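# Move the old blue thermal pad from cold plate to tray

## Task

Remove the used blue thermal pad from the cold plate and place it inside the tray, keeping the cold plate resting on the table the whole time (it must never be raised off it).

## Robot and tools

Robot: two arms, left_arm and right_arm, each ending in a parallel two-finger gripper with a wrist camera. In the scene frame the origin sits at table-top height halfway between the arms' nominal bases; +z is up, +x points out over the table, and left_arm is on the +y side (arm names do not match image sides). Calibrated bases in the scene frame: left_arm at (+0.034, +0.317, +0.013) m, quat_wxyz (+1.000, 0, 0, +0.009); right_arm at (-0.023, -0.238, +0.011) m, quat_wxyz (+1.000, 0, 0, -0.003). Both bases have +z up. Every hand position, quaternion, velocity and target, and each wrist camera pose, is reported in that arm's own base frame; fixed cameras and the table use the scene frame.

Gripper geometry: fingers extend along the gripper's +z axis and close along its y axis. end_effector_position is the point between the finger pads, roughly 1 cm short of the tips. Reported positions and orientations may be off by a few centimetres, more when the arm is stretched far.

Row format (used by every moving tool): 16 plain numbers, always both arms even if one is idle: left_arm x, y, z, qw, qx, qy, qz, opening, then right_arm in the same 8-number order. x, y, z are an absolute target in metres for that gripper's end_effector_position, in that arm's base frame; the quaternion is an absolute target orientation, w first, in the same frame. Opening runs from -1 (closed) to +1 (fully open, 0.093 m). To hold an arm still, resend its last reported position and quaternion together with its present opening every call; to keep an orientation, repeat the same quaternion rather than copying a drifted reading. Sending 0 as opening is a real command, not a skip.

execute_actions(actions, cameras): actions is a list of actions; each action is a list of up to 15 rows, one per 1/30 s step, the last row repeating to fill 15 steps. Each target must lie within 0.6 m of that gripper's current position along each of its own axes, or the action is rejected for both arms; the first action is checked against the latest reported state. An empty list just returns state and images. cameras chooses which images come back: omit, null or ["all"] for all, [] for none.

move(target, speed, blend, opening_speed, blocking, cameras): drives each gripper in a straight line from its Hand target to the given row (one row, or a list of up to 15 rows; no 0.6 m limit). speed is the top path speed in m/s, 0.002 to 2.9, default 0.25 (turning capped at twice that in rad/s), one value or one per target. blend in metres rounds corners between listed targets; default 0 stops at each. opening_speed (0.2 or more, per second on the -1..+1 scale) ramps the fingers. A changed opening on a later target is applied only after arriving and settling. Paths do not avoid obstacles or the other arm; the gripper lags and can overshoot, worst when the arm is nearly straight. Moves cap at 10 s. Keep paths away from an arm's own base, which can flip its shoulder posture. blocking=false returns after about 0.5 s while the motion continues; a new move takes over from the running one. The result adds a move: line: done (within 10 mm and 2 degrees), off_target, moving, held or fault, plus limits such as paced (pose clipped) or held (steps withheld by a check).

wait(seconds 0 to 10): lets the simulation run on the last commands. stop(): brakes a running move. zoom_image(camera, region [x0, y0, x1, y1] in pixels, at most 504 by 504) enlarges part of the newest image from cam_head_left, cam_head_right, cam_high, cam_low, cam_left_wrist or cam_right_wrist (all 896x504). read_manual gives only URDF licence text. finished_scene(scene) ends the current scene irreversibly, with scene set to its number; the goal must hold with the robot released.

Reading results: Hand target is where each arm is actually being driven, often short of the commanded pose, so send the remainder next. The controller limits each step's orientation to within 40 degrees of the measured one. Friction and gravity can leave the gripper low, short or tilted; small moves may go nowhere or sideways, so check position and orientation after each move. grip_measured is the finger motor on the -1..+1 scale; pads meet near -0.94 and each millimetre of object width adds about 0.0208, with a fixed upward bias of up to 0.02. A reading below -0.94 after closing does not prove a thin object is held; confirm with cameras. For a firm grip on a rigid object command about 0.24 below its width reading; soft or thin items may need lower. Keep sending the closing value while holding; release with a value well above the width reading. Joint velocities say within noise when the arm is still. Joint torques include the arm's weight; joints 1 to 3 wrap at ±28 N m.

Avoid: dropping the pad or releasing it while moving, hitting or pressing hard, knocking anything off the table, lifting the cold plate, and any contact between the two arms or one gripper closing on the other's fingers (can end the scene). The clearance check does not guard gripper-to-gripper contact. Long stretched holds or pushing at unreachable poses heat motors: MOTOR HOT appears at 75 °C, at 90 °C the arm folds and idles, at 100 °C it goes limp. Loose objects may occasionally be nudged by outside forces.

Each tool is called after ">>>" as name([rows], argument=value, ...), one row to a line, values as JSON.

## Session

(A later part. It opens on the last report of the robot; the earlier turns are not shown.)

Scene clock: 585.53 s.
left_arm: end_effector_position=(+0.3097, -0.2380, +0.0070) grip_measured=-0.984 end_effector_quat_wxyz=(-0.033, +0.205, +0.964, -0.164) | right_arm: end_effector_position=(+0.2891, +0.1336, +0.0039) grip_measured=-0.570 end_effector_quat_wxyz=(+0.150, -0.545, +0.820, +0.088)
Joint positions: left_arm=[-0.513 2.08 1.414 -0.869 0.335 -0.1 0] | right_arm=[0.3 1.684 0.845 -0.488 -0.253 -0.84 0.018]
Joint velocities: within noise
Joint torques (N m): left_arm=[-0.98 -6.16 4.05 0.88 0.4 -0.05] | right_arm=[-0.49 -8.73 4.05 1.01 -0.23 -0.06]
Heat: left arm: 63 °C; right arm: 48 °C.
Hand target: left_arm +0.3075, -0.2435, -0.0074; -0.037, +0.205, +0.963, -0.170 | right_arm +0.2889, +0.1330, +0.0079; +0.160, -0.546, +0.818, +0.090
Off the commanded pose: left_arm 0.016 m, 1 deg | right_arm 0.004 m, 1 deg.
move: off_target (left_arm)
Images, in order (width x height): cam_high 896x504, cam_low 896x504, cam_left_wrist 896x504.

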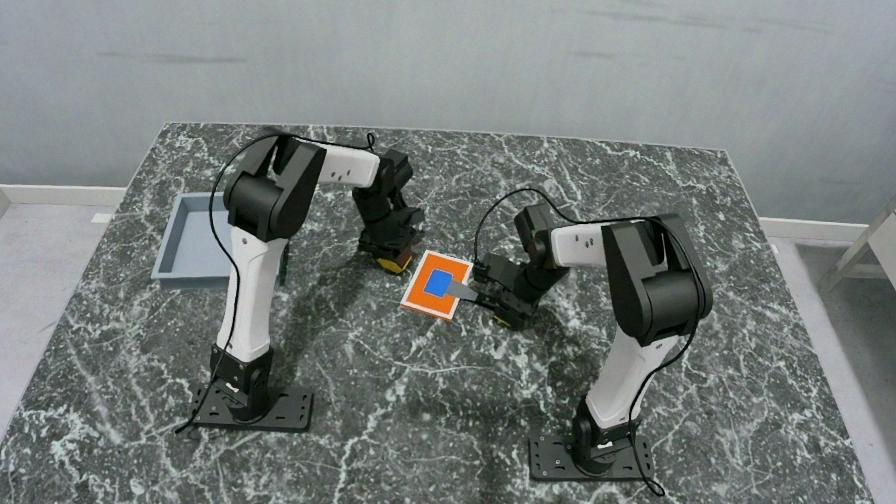

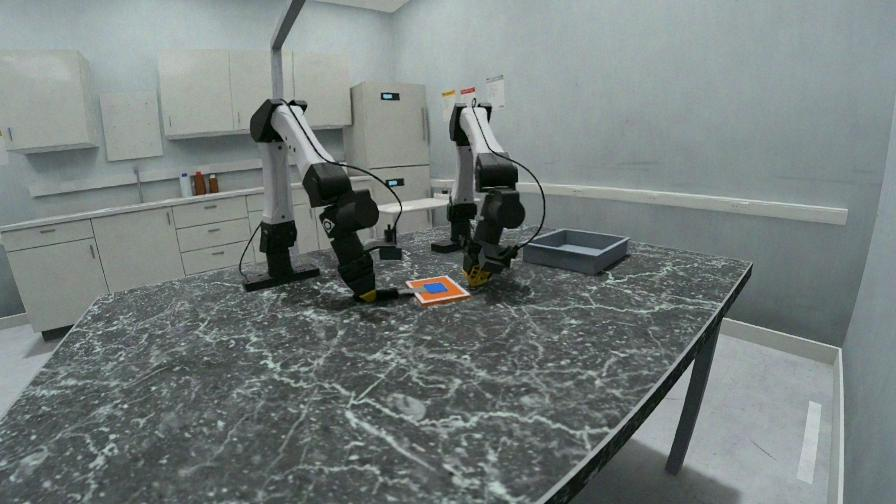

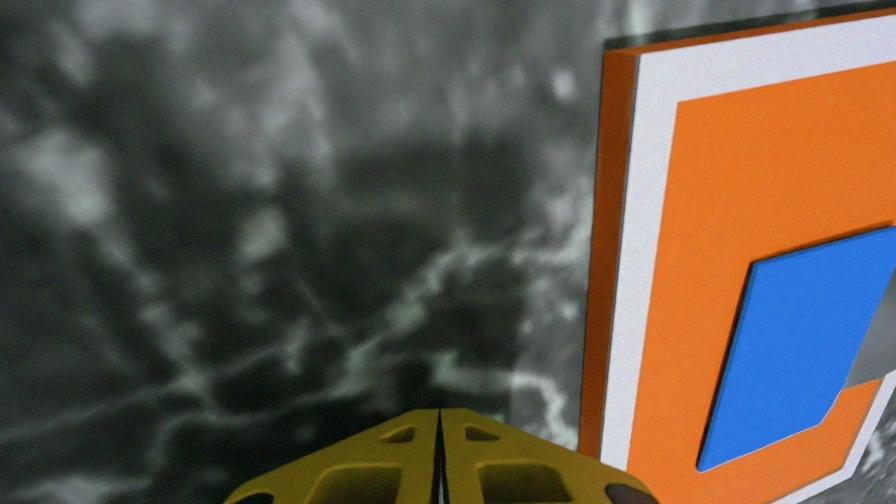

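>>> move([
  [0.302,-0.272,-0.01,-0.036,0.205,0.963,-0.17,-1,0.289,0.133,0.008,0.1600,-0.545,0.817,0.09,-1],
  [0.302,-0.276,-0.01,-0.036,0.205,0.963,-0.17,-1,0.303,0.166,0.010,0.1600,-0.545,0.817,0.09,-1],
], speed=0.05)

>>> zoom_image(camera="cam_low", region=[340, 200, 540, 320])

>>> zoom_image(camera="cam_high", region=[340, 200, 540, 320])

Scene clock: 593.87 s.
left_arm: end_effector_position=(+0.3086, -0.2403, +0.0065) grip_measured=-0.984 end_effector_quat_wxyz=(-0.029, +0.186, +0.974, -0.128) | right_arm: end_effector_position=(+0.2948, +0.1594, +0.0062) grip_measured=-0.570 end_effector_quat_wxyz=(+0.149, -0.547, +0.819, +0.088)
Joint positions: left_arm=[-0.551 2.08 1.427 -0.88 0.26 -0.179 0] | right_arm=[0.379 1.725 0.904 -0.489 -0.234 -0.768 0.018]
Joint velocities: within noise
Joint torques (N m): left_arm=[-4.66 -3.77 6.74 1.09 1.14 -0.13] | right_arm=[0.73 -6.27 7.41 1.1 -0.16 0.11]
Heat: left arm: 61 °C; right arm: 48 °C.
Hand target: left_arm +0.2996, -0.2729, -0.0078; -0.038, +0.206, +0.963, -0.169 | right_arm +0.3027, +0.1659, +0.0101; +0.160, -0.546, +0.818, +0.090
Off the commanded pose: left_arm 0.040 m, 6 deg | right_arm 0.011 m, 1 deg.
move: off_target (left_arm, right_arm)

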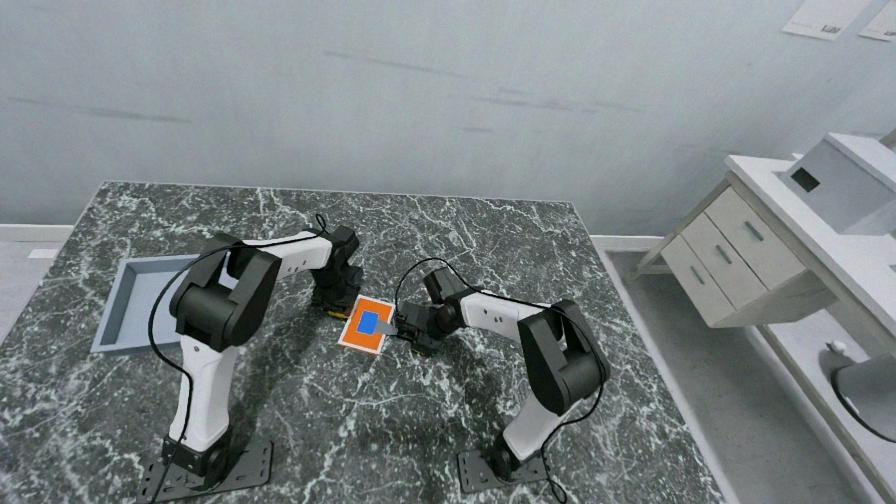

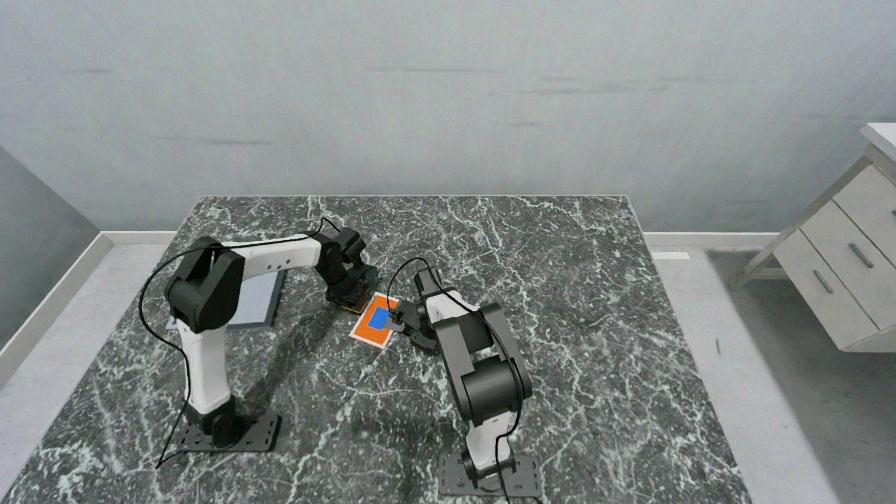

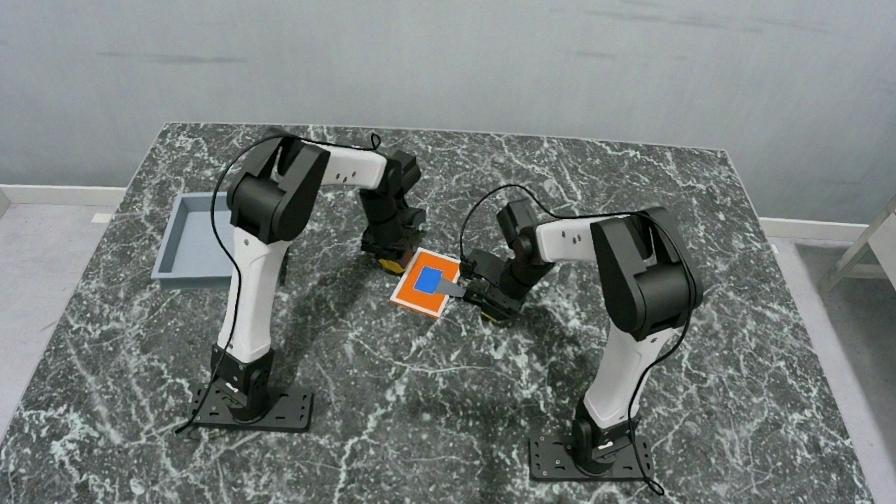

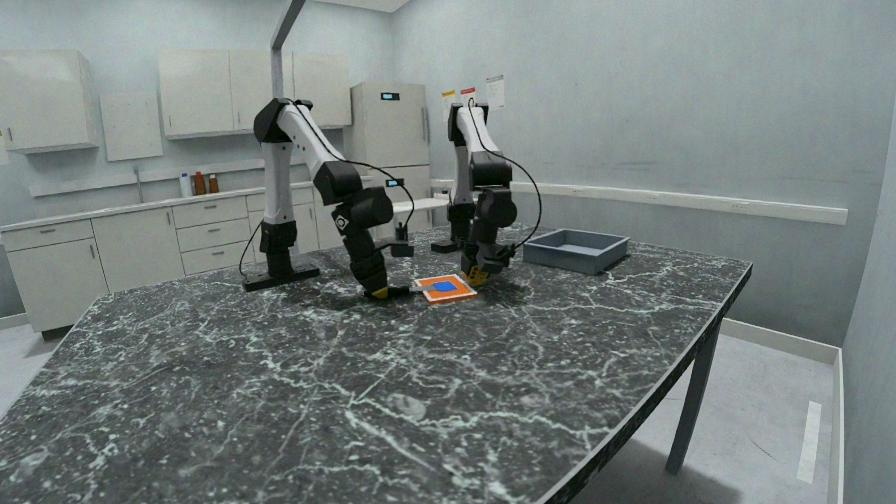

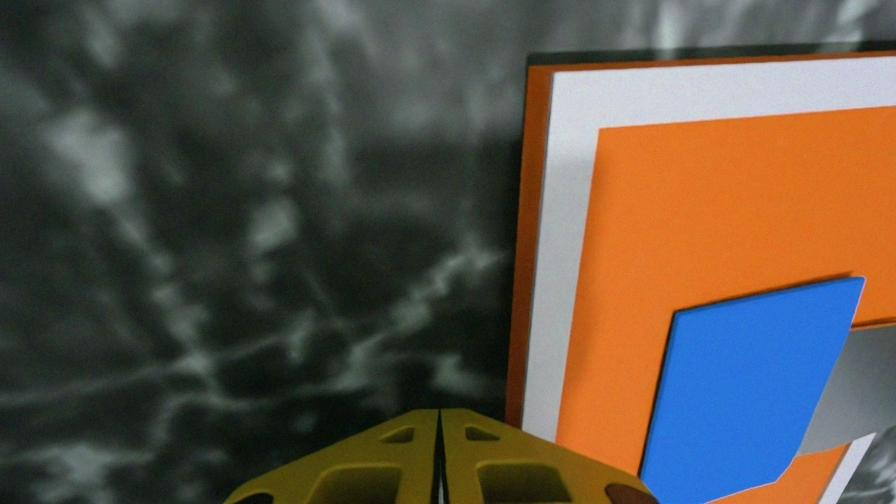

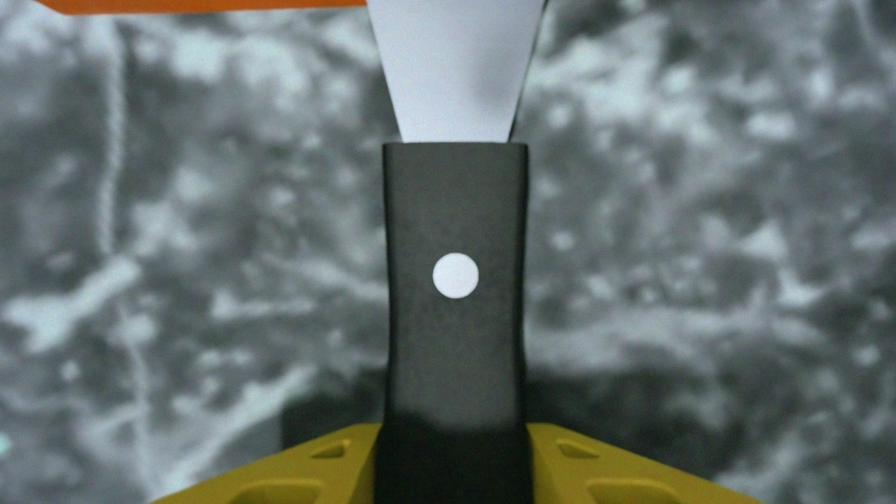

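Scaled by 2.520 from the camera's 896x504 image, which has a finer 1280x720 frame.

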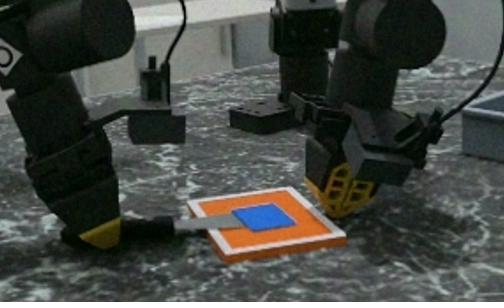

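Scaled by 2.520 from the camera's 896x504 image, which has a finer 1280x720 frame.

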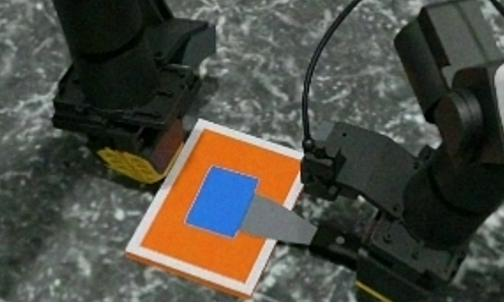

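>>> move([
  [0.298,-0.295,-0.015,-0.036,0.205,0.963,-0.17,-1,0.319,0.205,0.013,0.1300,-0.540,0.827,0.080,-1],
], speed=0.05, cameras=["cam_left_wrist","cam_low","cam_right_wrist","cam_high"])

>>> zoom_image(camera="cam_low", region=[340, 200, 540, 320])

>>> zoom_image(camera="cam_high", region=[340, 200, 540, 320])

Scene clock: 601.33 s.
left_arm: end_effector_position=(+0.3083, -0.2418, +0.0063) grip_measured=-0.984 end_effector_quat_wxyz=(-0.029, +0.179, +0.978, -0.100) | right_arm: end_effector_position=(+0.2982, +0.1754, +0.0058) grip_measured=-0.570 end_effector_quat_wxyz=(+0.079, -0.537, +0.838, +0.059)
Joint positions: left_arm=[-0.577 2.094 1.458 -0.911 0.207 -0.218 0] | right_arm=[0.466 1.841 1.087 -0.671 -0.135 -0.665 0.018]
Joint velocities: within noise
Joint torques (N m): left_arm=[-6.46 -3.64 6.45 1.52 1.63 -0.16] | right_arm=[2.26 -6.98 8.68 1.62 -0.57 0.22]
Heat: left arm: 60 °C; right arm: 47 °C.
Hand target: left_arm +0.2938, -0.2890, -0.0102; -0.040, +0.207, +0.963, -0.166 | right_arm +0.3167, +0.2036, +0.0155; +0.129, -0.542, +0.827, +0.081
Off the commanded pose: left_arm 0.058 m, 9 deg | right_arm 0.037 m, 6 deg.
move: off_target (left_arm, right_arm)
Images, in order (width x height): cam_high 896x504, cam_low 896x504, cam_left_wrist 896x504, cam_right_wrist 896x504.

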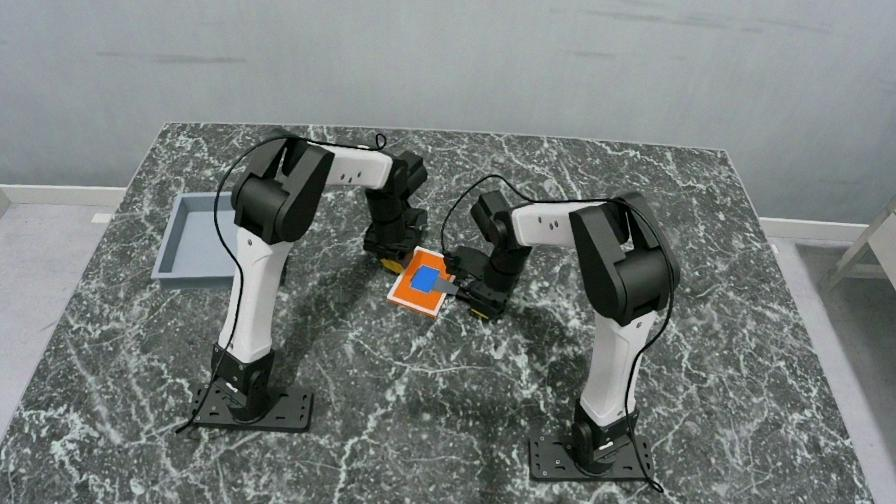

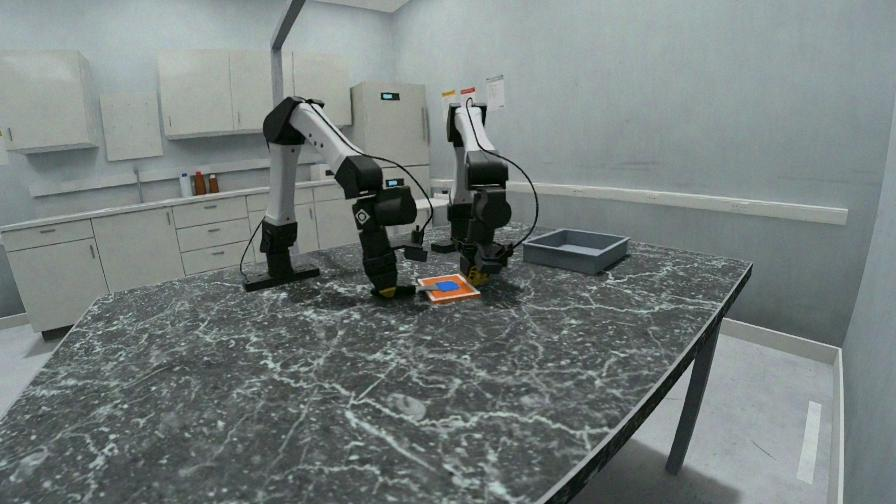

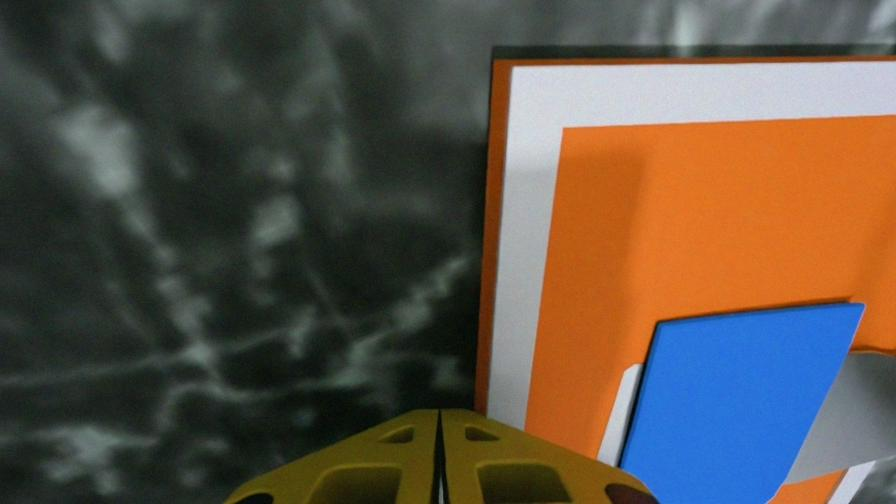

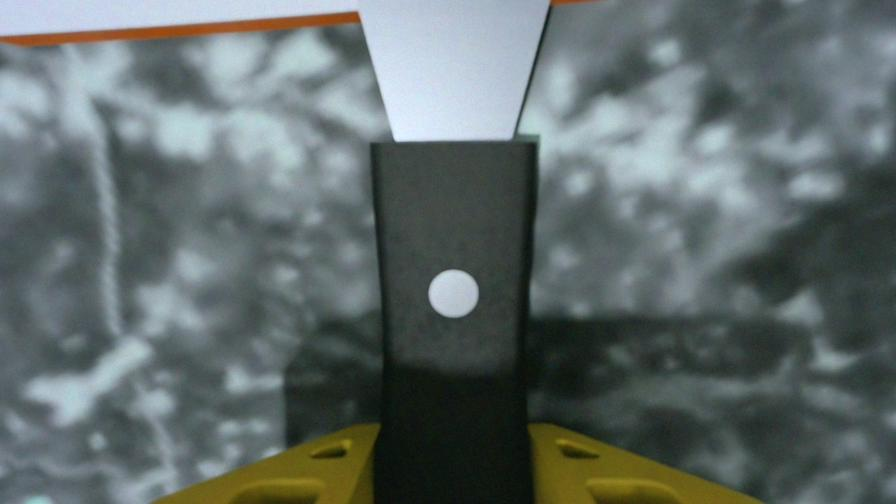

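Scaled by 2.520 from the camera's 896x504 image, which has a finer 1280x720 frame.

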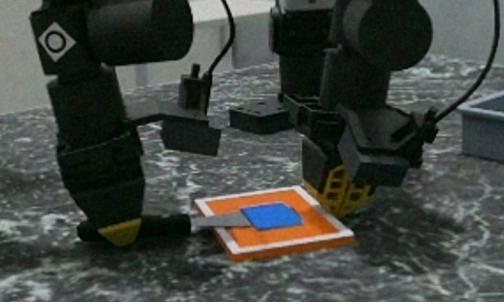

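Scaled by 2.520 from the camera's 896x504 image, which has a finer 1280x720 frame.

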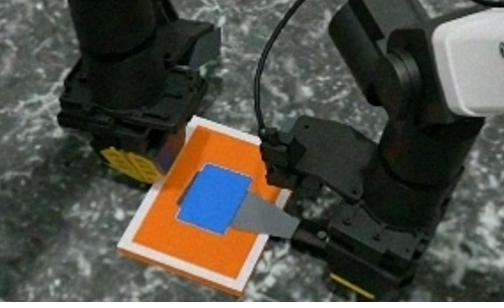

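>>> move([
  [0.300,-0.272,-0.012,-0.036,0.205,0.963,-0.17,-1,0.302,0.178,0.012,0.2494,-0.545,0.7934,-0.0396,-1],
  [0.300,-0.272,-0.012,-0.036,0.205,0.963,-0.17,-1,0.302,0.178,0.012,0.0658,-0.4884,0.8286,0.2464,-1],
  [0.300,-0.272,-0.012,-0.036,0.205,0.963,-0.17,-1,0.302,0.178,0.010,0.1300,-0.540,0.827,0.080,-1],
], speed=0.15, cameras=["cam_left_wrist","cam_low","cam_right_wrist","cam_high"])

>>> zoom_image(camera="cam_low", region=[340, 200, 540, 320])

>>> zoom_image(camera="cam_high", region=[340, 200, 540, 320])

Scene clock: 616.53 s.
left_arm: end_effector_position=(+0.3080, -0.2426, +0.0062) grip_measured=-0.984 end_effector_quat_wxyz=(-0.031, +0.187, +0.976, -0.110) | right_arm: end_effector_position=(+0.3005, +0.1774, +0.0050) grip_measured=-0.571 end_effector_quat_wxyz=(+0.119, -0.540, +0.828, +0.089)
Joint positions: left_arm=[-0.57 2.094 1.454 -0.906 0.228 -0.194 0] | right_arm=[0.433 1.806 1.015 -0.566 -0.209 -0.7 0.018]
Joint velocities: within noise
Joint torques (N m): left_arm=[-2.39 -5.57 3.03 1.38 1.45 0.12] | right_arm=[0.77 -10.15 4.3 1.05 0.11 0.1]
Heat: left arm: 57 °C; right arm: 47 °C.
Hand target: left_arm +0.2983, -0.2694, -0.0092; -0.039, +0.206, +0.964, -0.166 | right_arm +0.3020, +0.1780, +0.0100; +0.130, -0.540, +0.827, +0.080
Off the commanded pose: left_arm 0.036 m, 7 deg | right_arm 0.005 m, 2 deg.
move: off_target (left_arm)
Images, in order (width x height): cam_high 896x504, cam_low 896x504, cam_left_wrist 896x504, cam_right_wrist 896x504.

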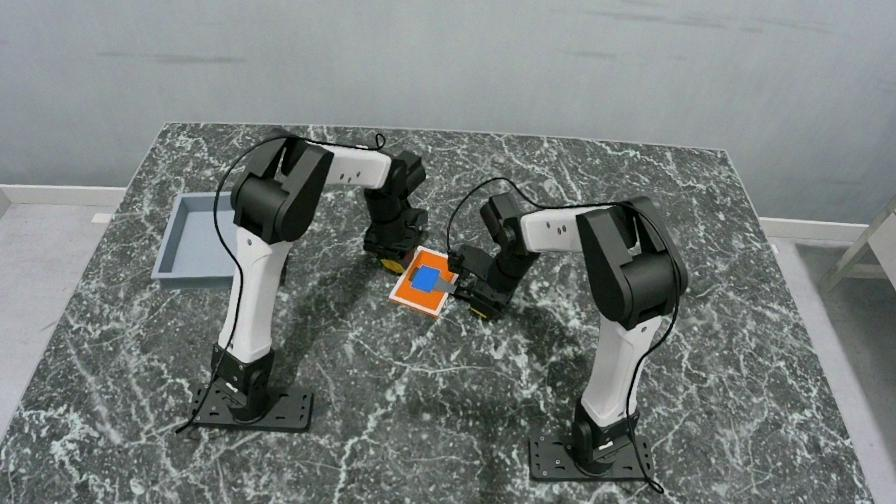

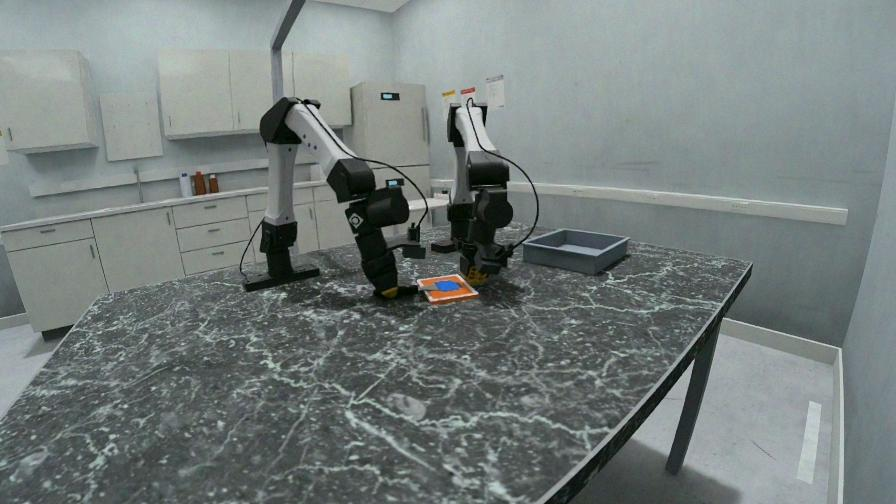

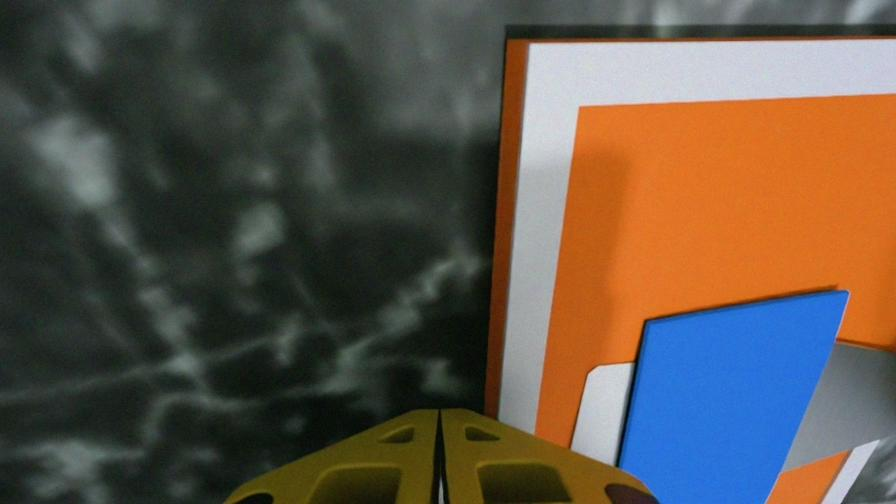

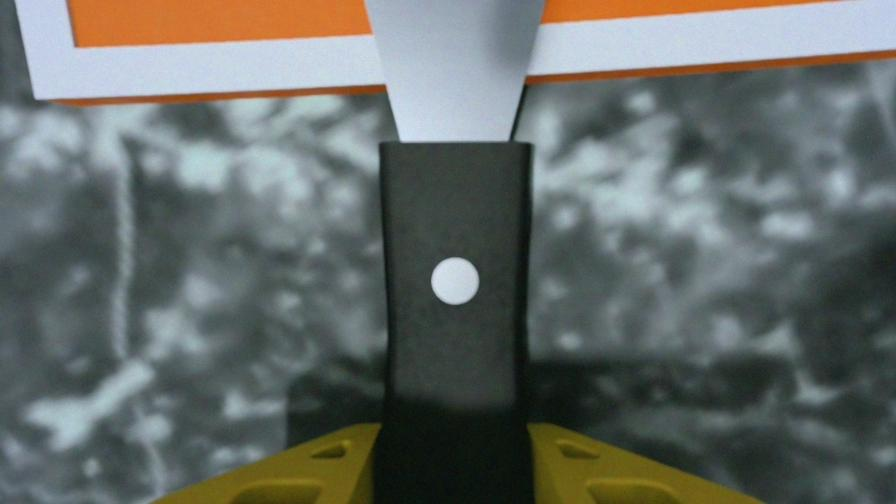

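Scaled by 2.520 from the camera's 896x504 image, which has a finer 1280x720 frame.

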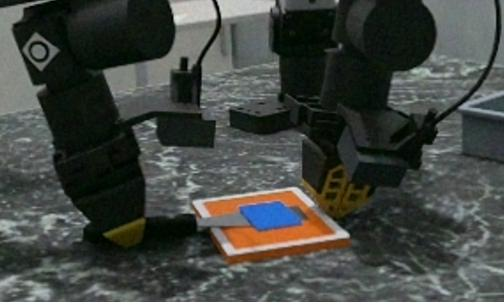

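Scaled by 2.520 from the camera's 896x504 image, which has a finer 1280x720 frame.

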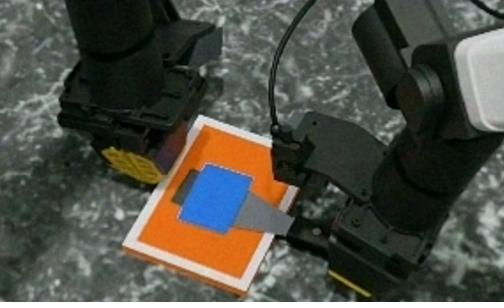

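>>> move([
  [0.304,-0.248,-0.008,-0.036,0.205,0.963,-0.17,-1,0.304,0.180,0.03,0.1300,-0.540,0.827,0.080,-1],
], speed=0.03, cameras=["cam_left_wrist","cam_low","cam_right_wrist","cam_high"])

>>> zoom_image(camera="cam_low", region=[340, 200, 540, 320])

>>> zoom_image(camera="cam_high", region=[340, 200, 540, 320])

Scene clock: 622.43 s.
left_arm: end_effector_position=(+0.3087, -0.2405, +0.0062) grip_measured=-0.984 end_effector_quat_wxyz=(-0.035, +0.194, +0.968, -0.156) | right_arm: end_effector_position=(+0.2974, +0.1752, +0.0152) grip_measured=-0.571 end_effector_quat_wxyz=(+0.111, -0.540, +0.830, +0.084)
Joint positions: left_arm=[-0.527 2.083 1.42 -0.872 0.319 -0.137 0] | right_arm=[0.436 1.783 1.038 -0.628 -0.197 -0.697 0.018]
Joint velocities: within noise
Joint torques (N m): left_arm=[-0.99 -6.98 2.66 0.99 0.48 0.11] | right_arm=[0.75 -10.63 7.08 0.75 -0.01 0.1]
Heat: left arm: 57 °C; right arm: 48 °C.
Hand target: left_arm +0.3035, -0.2475, -0.0073; -0.037, +0.205, +0.963, -0.169 | right_arm +0.3039, +0.1799, +0.0299; +0.130, -0.540, +0.828, +0.080
Off the commanded pose: left_arm 0.017 m, 2 deg | right_arm 0.017 m, 2 deg.
move: off_target (left_arm, right_arm)
Images, in order (width x height): cam_high 896x504, cam_low 896x504, cam_left_wrist 896x504, cam_right_wrist 896x504.

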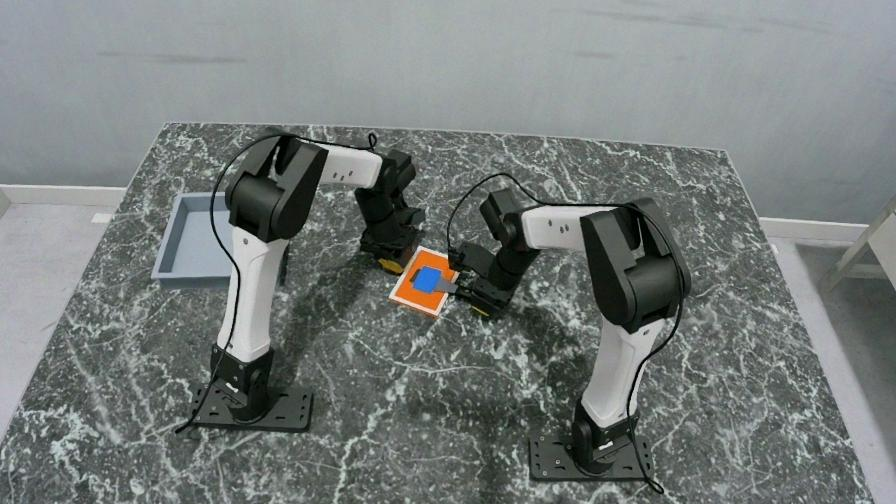

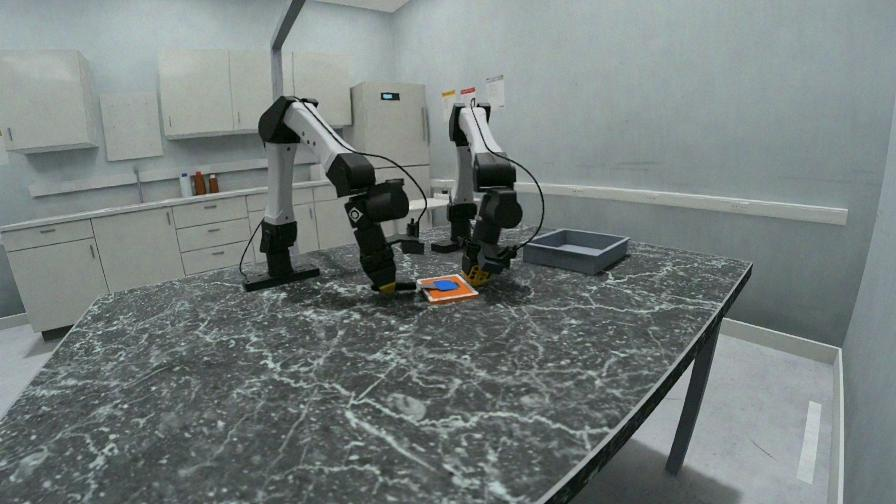

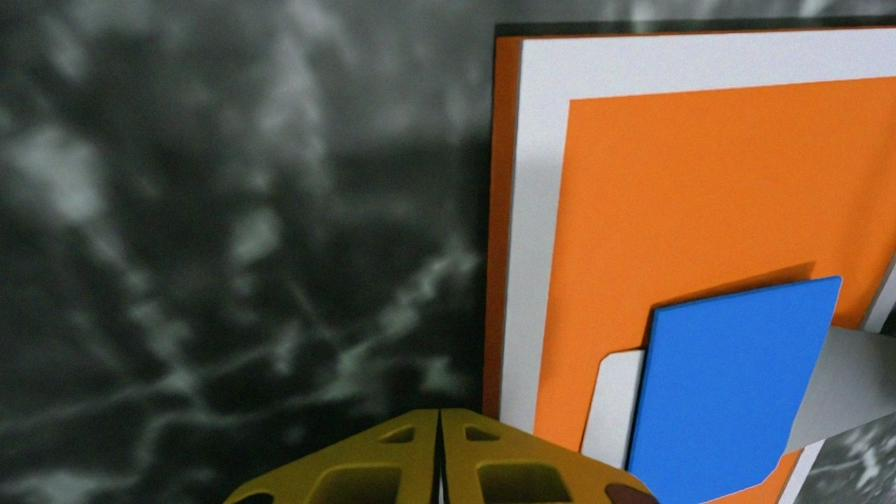

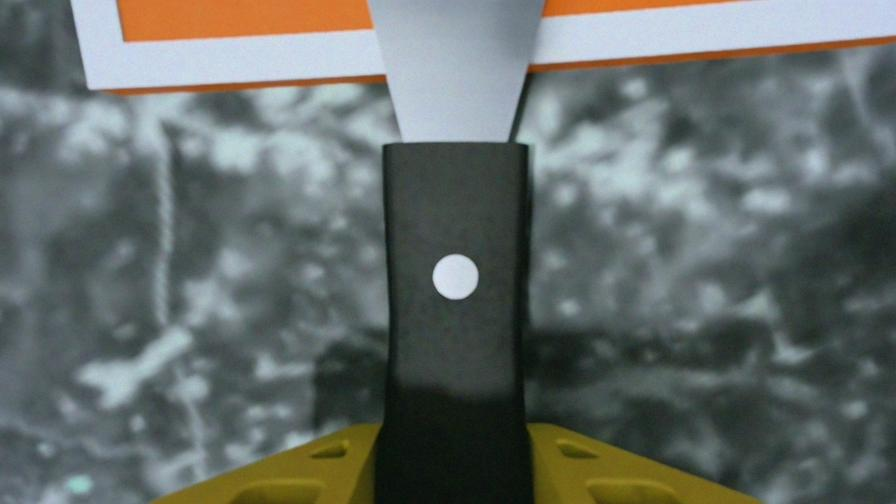

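Scaled by 2.520 from the camera's 896x504 image, which has a finer 1280x720 frame.

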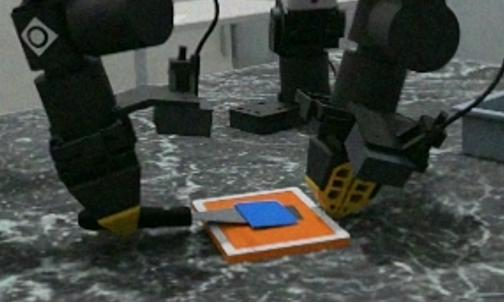

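Scaled by 2.520 from the camera's 896x504 image, which has a finer 1280x720 frame.

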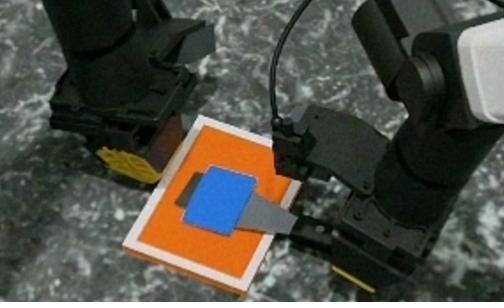

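>>> move([
  [0.306,-0.225,0.01,-0.036,0.205,0.963,-0.17,-1,0.304,0.180,0.05,0.1300,-0.540,0.827,0.080,-1],
], speed=0.03, cameras=["cam_left_wrist","cam_low","cam_high"])

>>> zoom_image(camera="cam_low", region=[340, 200, 540, 320])

>>> zoom_image(camera="cam_high", region=[340, 200, 540, 320])

Scene clock: 629.27 s.
left_arm: end_effector_position=(+0.3101, -0.2367, +0.0068) grip_measured=-0.984 end_effector_quat_wxyz=(-0.034, +0.206, +0.961, -0.183) | right_arm: end_effector_position=(+0.2957, +0.1727, +0.0310) grip_measured=-0.571 end_effector_quat_wxyz=(+0.102, -0.539, +0.832, +0.081)
Joint positions: left_arm=[-0.494 2.077 1.399 -0.855 0.372 -0.078 0] | right_arm=[0.436 1.758 1.082 -0.713 -0.189 -0.696 0.018]
Joint velocities: within noise
Joint torques (N m): left_arm=[1.4 -10.56 3.85 0.11 -0.09 0.11] | right_arm=[0.75 -11.12 7.77 0.76 -0.11 0.08]
Heat: left arm: 56 °C; right arm: 50 °C.
Hand target: left_arm +0.3059, -0.2253, +0.0098; -0.036, +0.205, +0.963, -0.170 | right_arm +0.3037, +0.1798, +0.0499; +0.130, -0.540, +0.827, +0.080
Off the commanded pose: left_arm 0.013 m, 2 deg | right_arm 0.022 m, 3 deg.
move: off_target (left_arm, right_arm)
Images, in order (width x height): cam_high 896x504, cam_low 896x504, cam_left_wrist 896x504.

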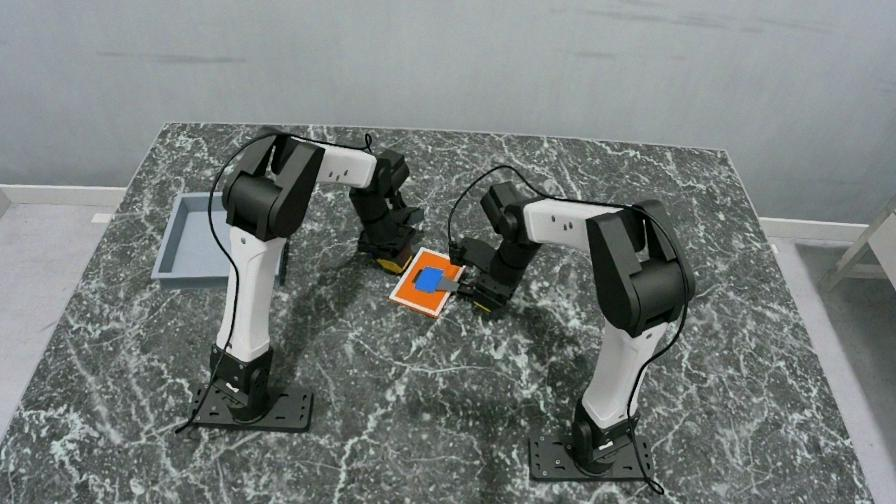

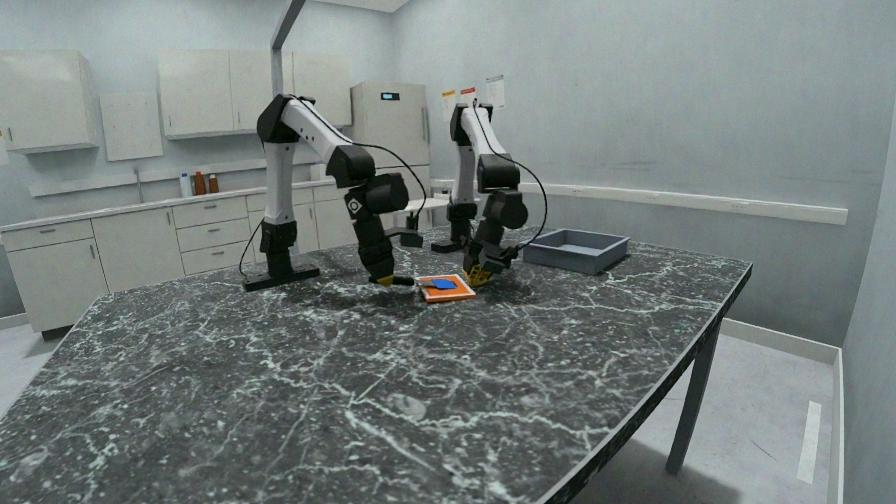

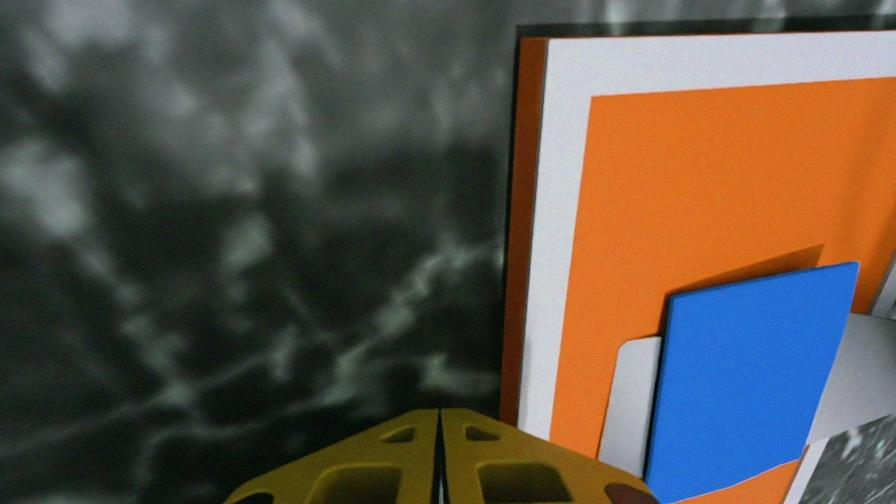

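Scaled by 2.520 from the camera's 896x504 image, which has a finer 1280x720 frame.

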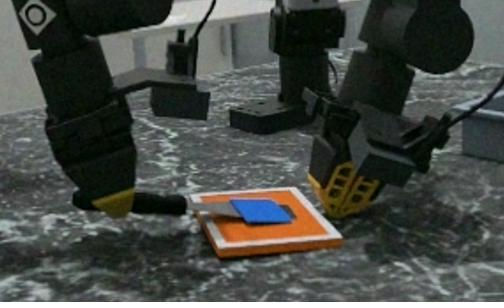

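Scaled by 2.520 from the camera's 896x504 image, which has a finer 1280x720 frame.

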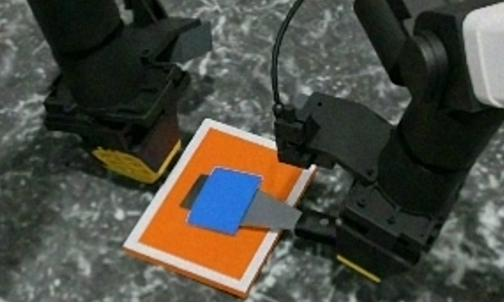

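>>> execute_actions(actions=[], cameras=["cam_right_wrist","cam_low"])

>>> zoom_image(camera="cam_low", region=[400, 250, 500, 310])

Scene clock: 633.60 s.
left_arm: end_effector_position=(+0.3102, -0.2367, +0.0068) grip_measured=-0.984 end_effector_quat_wxyz=(-0.034, +0.207, +0.960, -0.183) | right_arm: end_effector_position=(+0.2956, +0.1727, +0.0310) grip_measured=-0.571 end_effector_quat_wxyz=(+0.102, -0.539, +0.832, +0.081)
Joint positions: left_arm=[-0.494 2.077 1.399 -0.854 0.373 -0.077 0] | right_arm=[0.436 1.758 1.082 -0.714 -0.189 -0.696 0.018]
Joint velocities: within noise
Joint torques (N m): left_arm=[1.32 -10.54 3.84 0.11 -0.08 0.13] | right_arm=[0.75 -11.11 7.77 0.77 -0.11 0.08]
Heat: left arm: 57 °C; right arm: 50 °C.
Hand target: left_arm +0.3060, -0.2254, +0.0098; -0.036, +0.205, +0.963, -0.170 | right_arm +0.3037, +0.1798, +0.0499; +0.130, -0.540, +0.828, +0.080
Tool commands: left_gripper/opening=-1.0 right_gripper/opening=-1.0
Off the commanded pose: left_arm 0.013 m, 2 deg | right_arm 0.022 m, 3 deg.
Images, in order (width x height): cam_low 896x504, cam_right_wrist 896x504.

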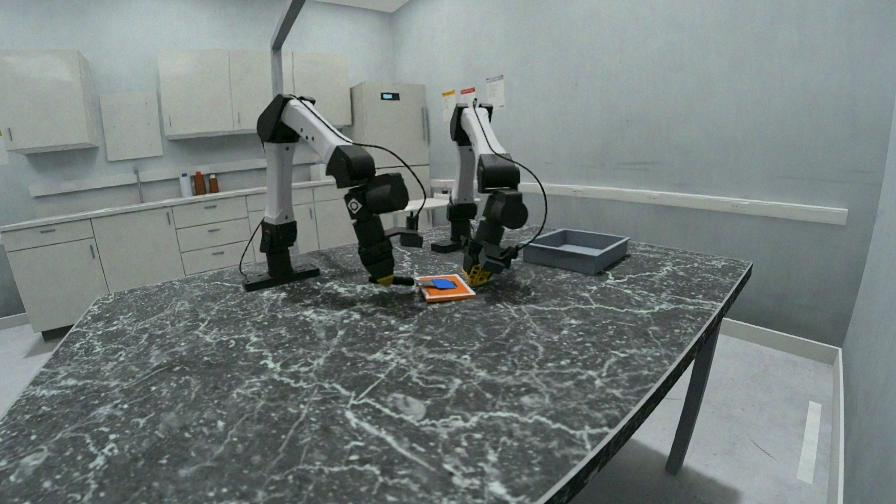

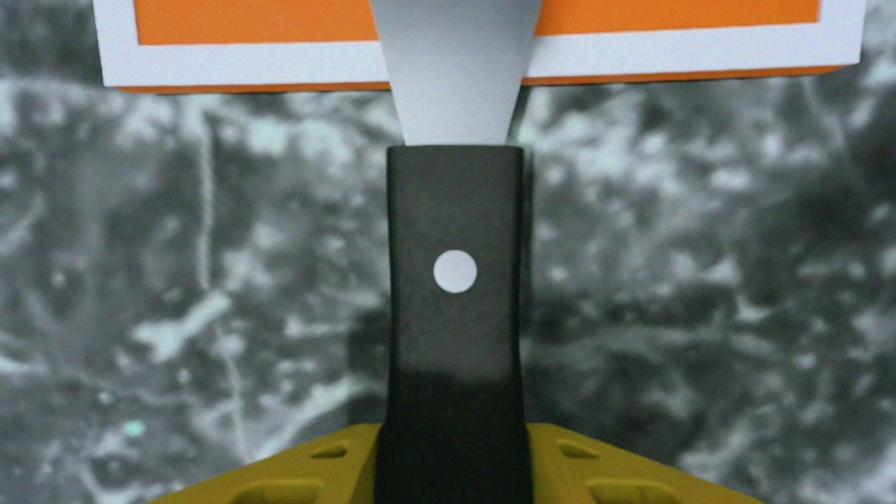

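Scaled by 5.040 from the camera's 896x504 image, which has a finer 1280x720 frame.

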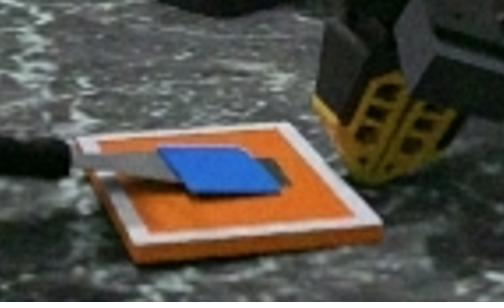

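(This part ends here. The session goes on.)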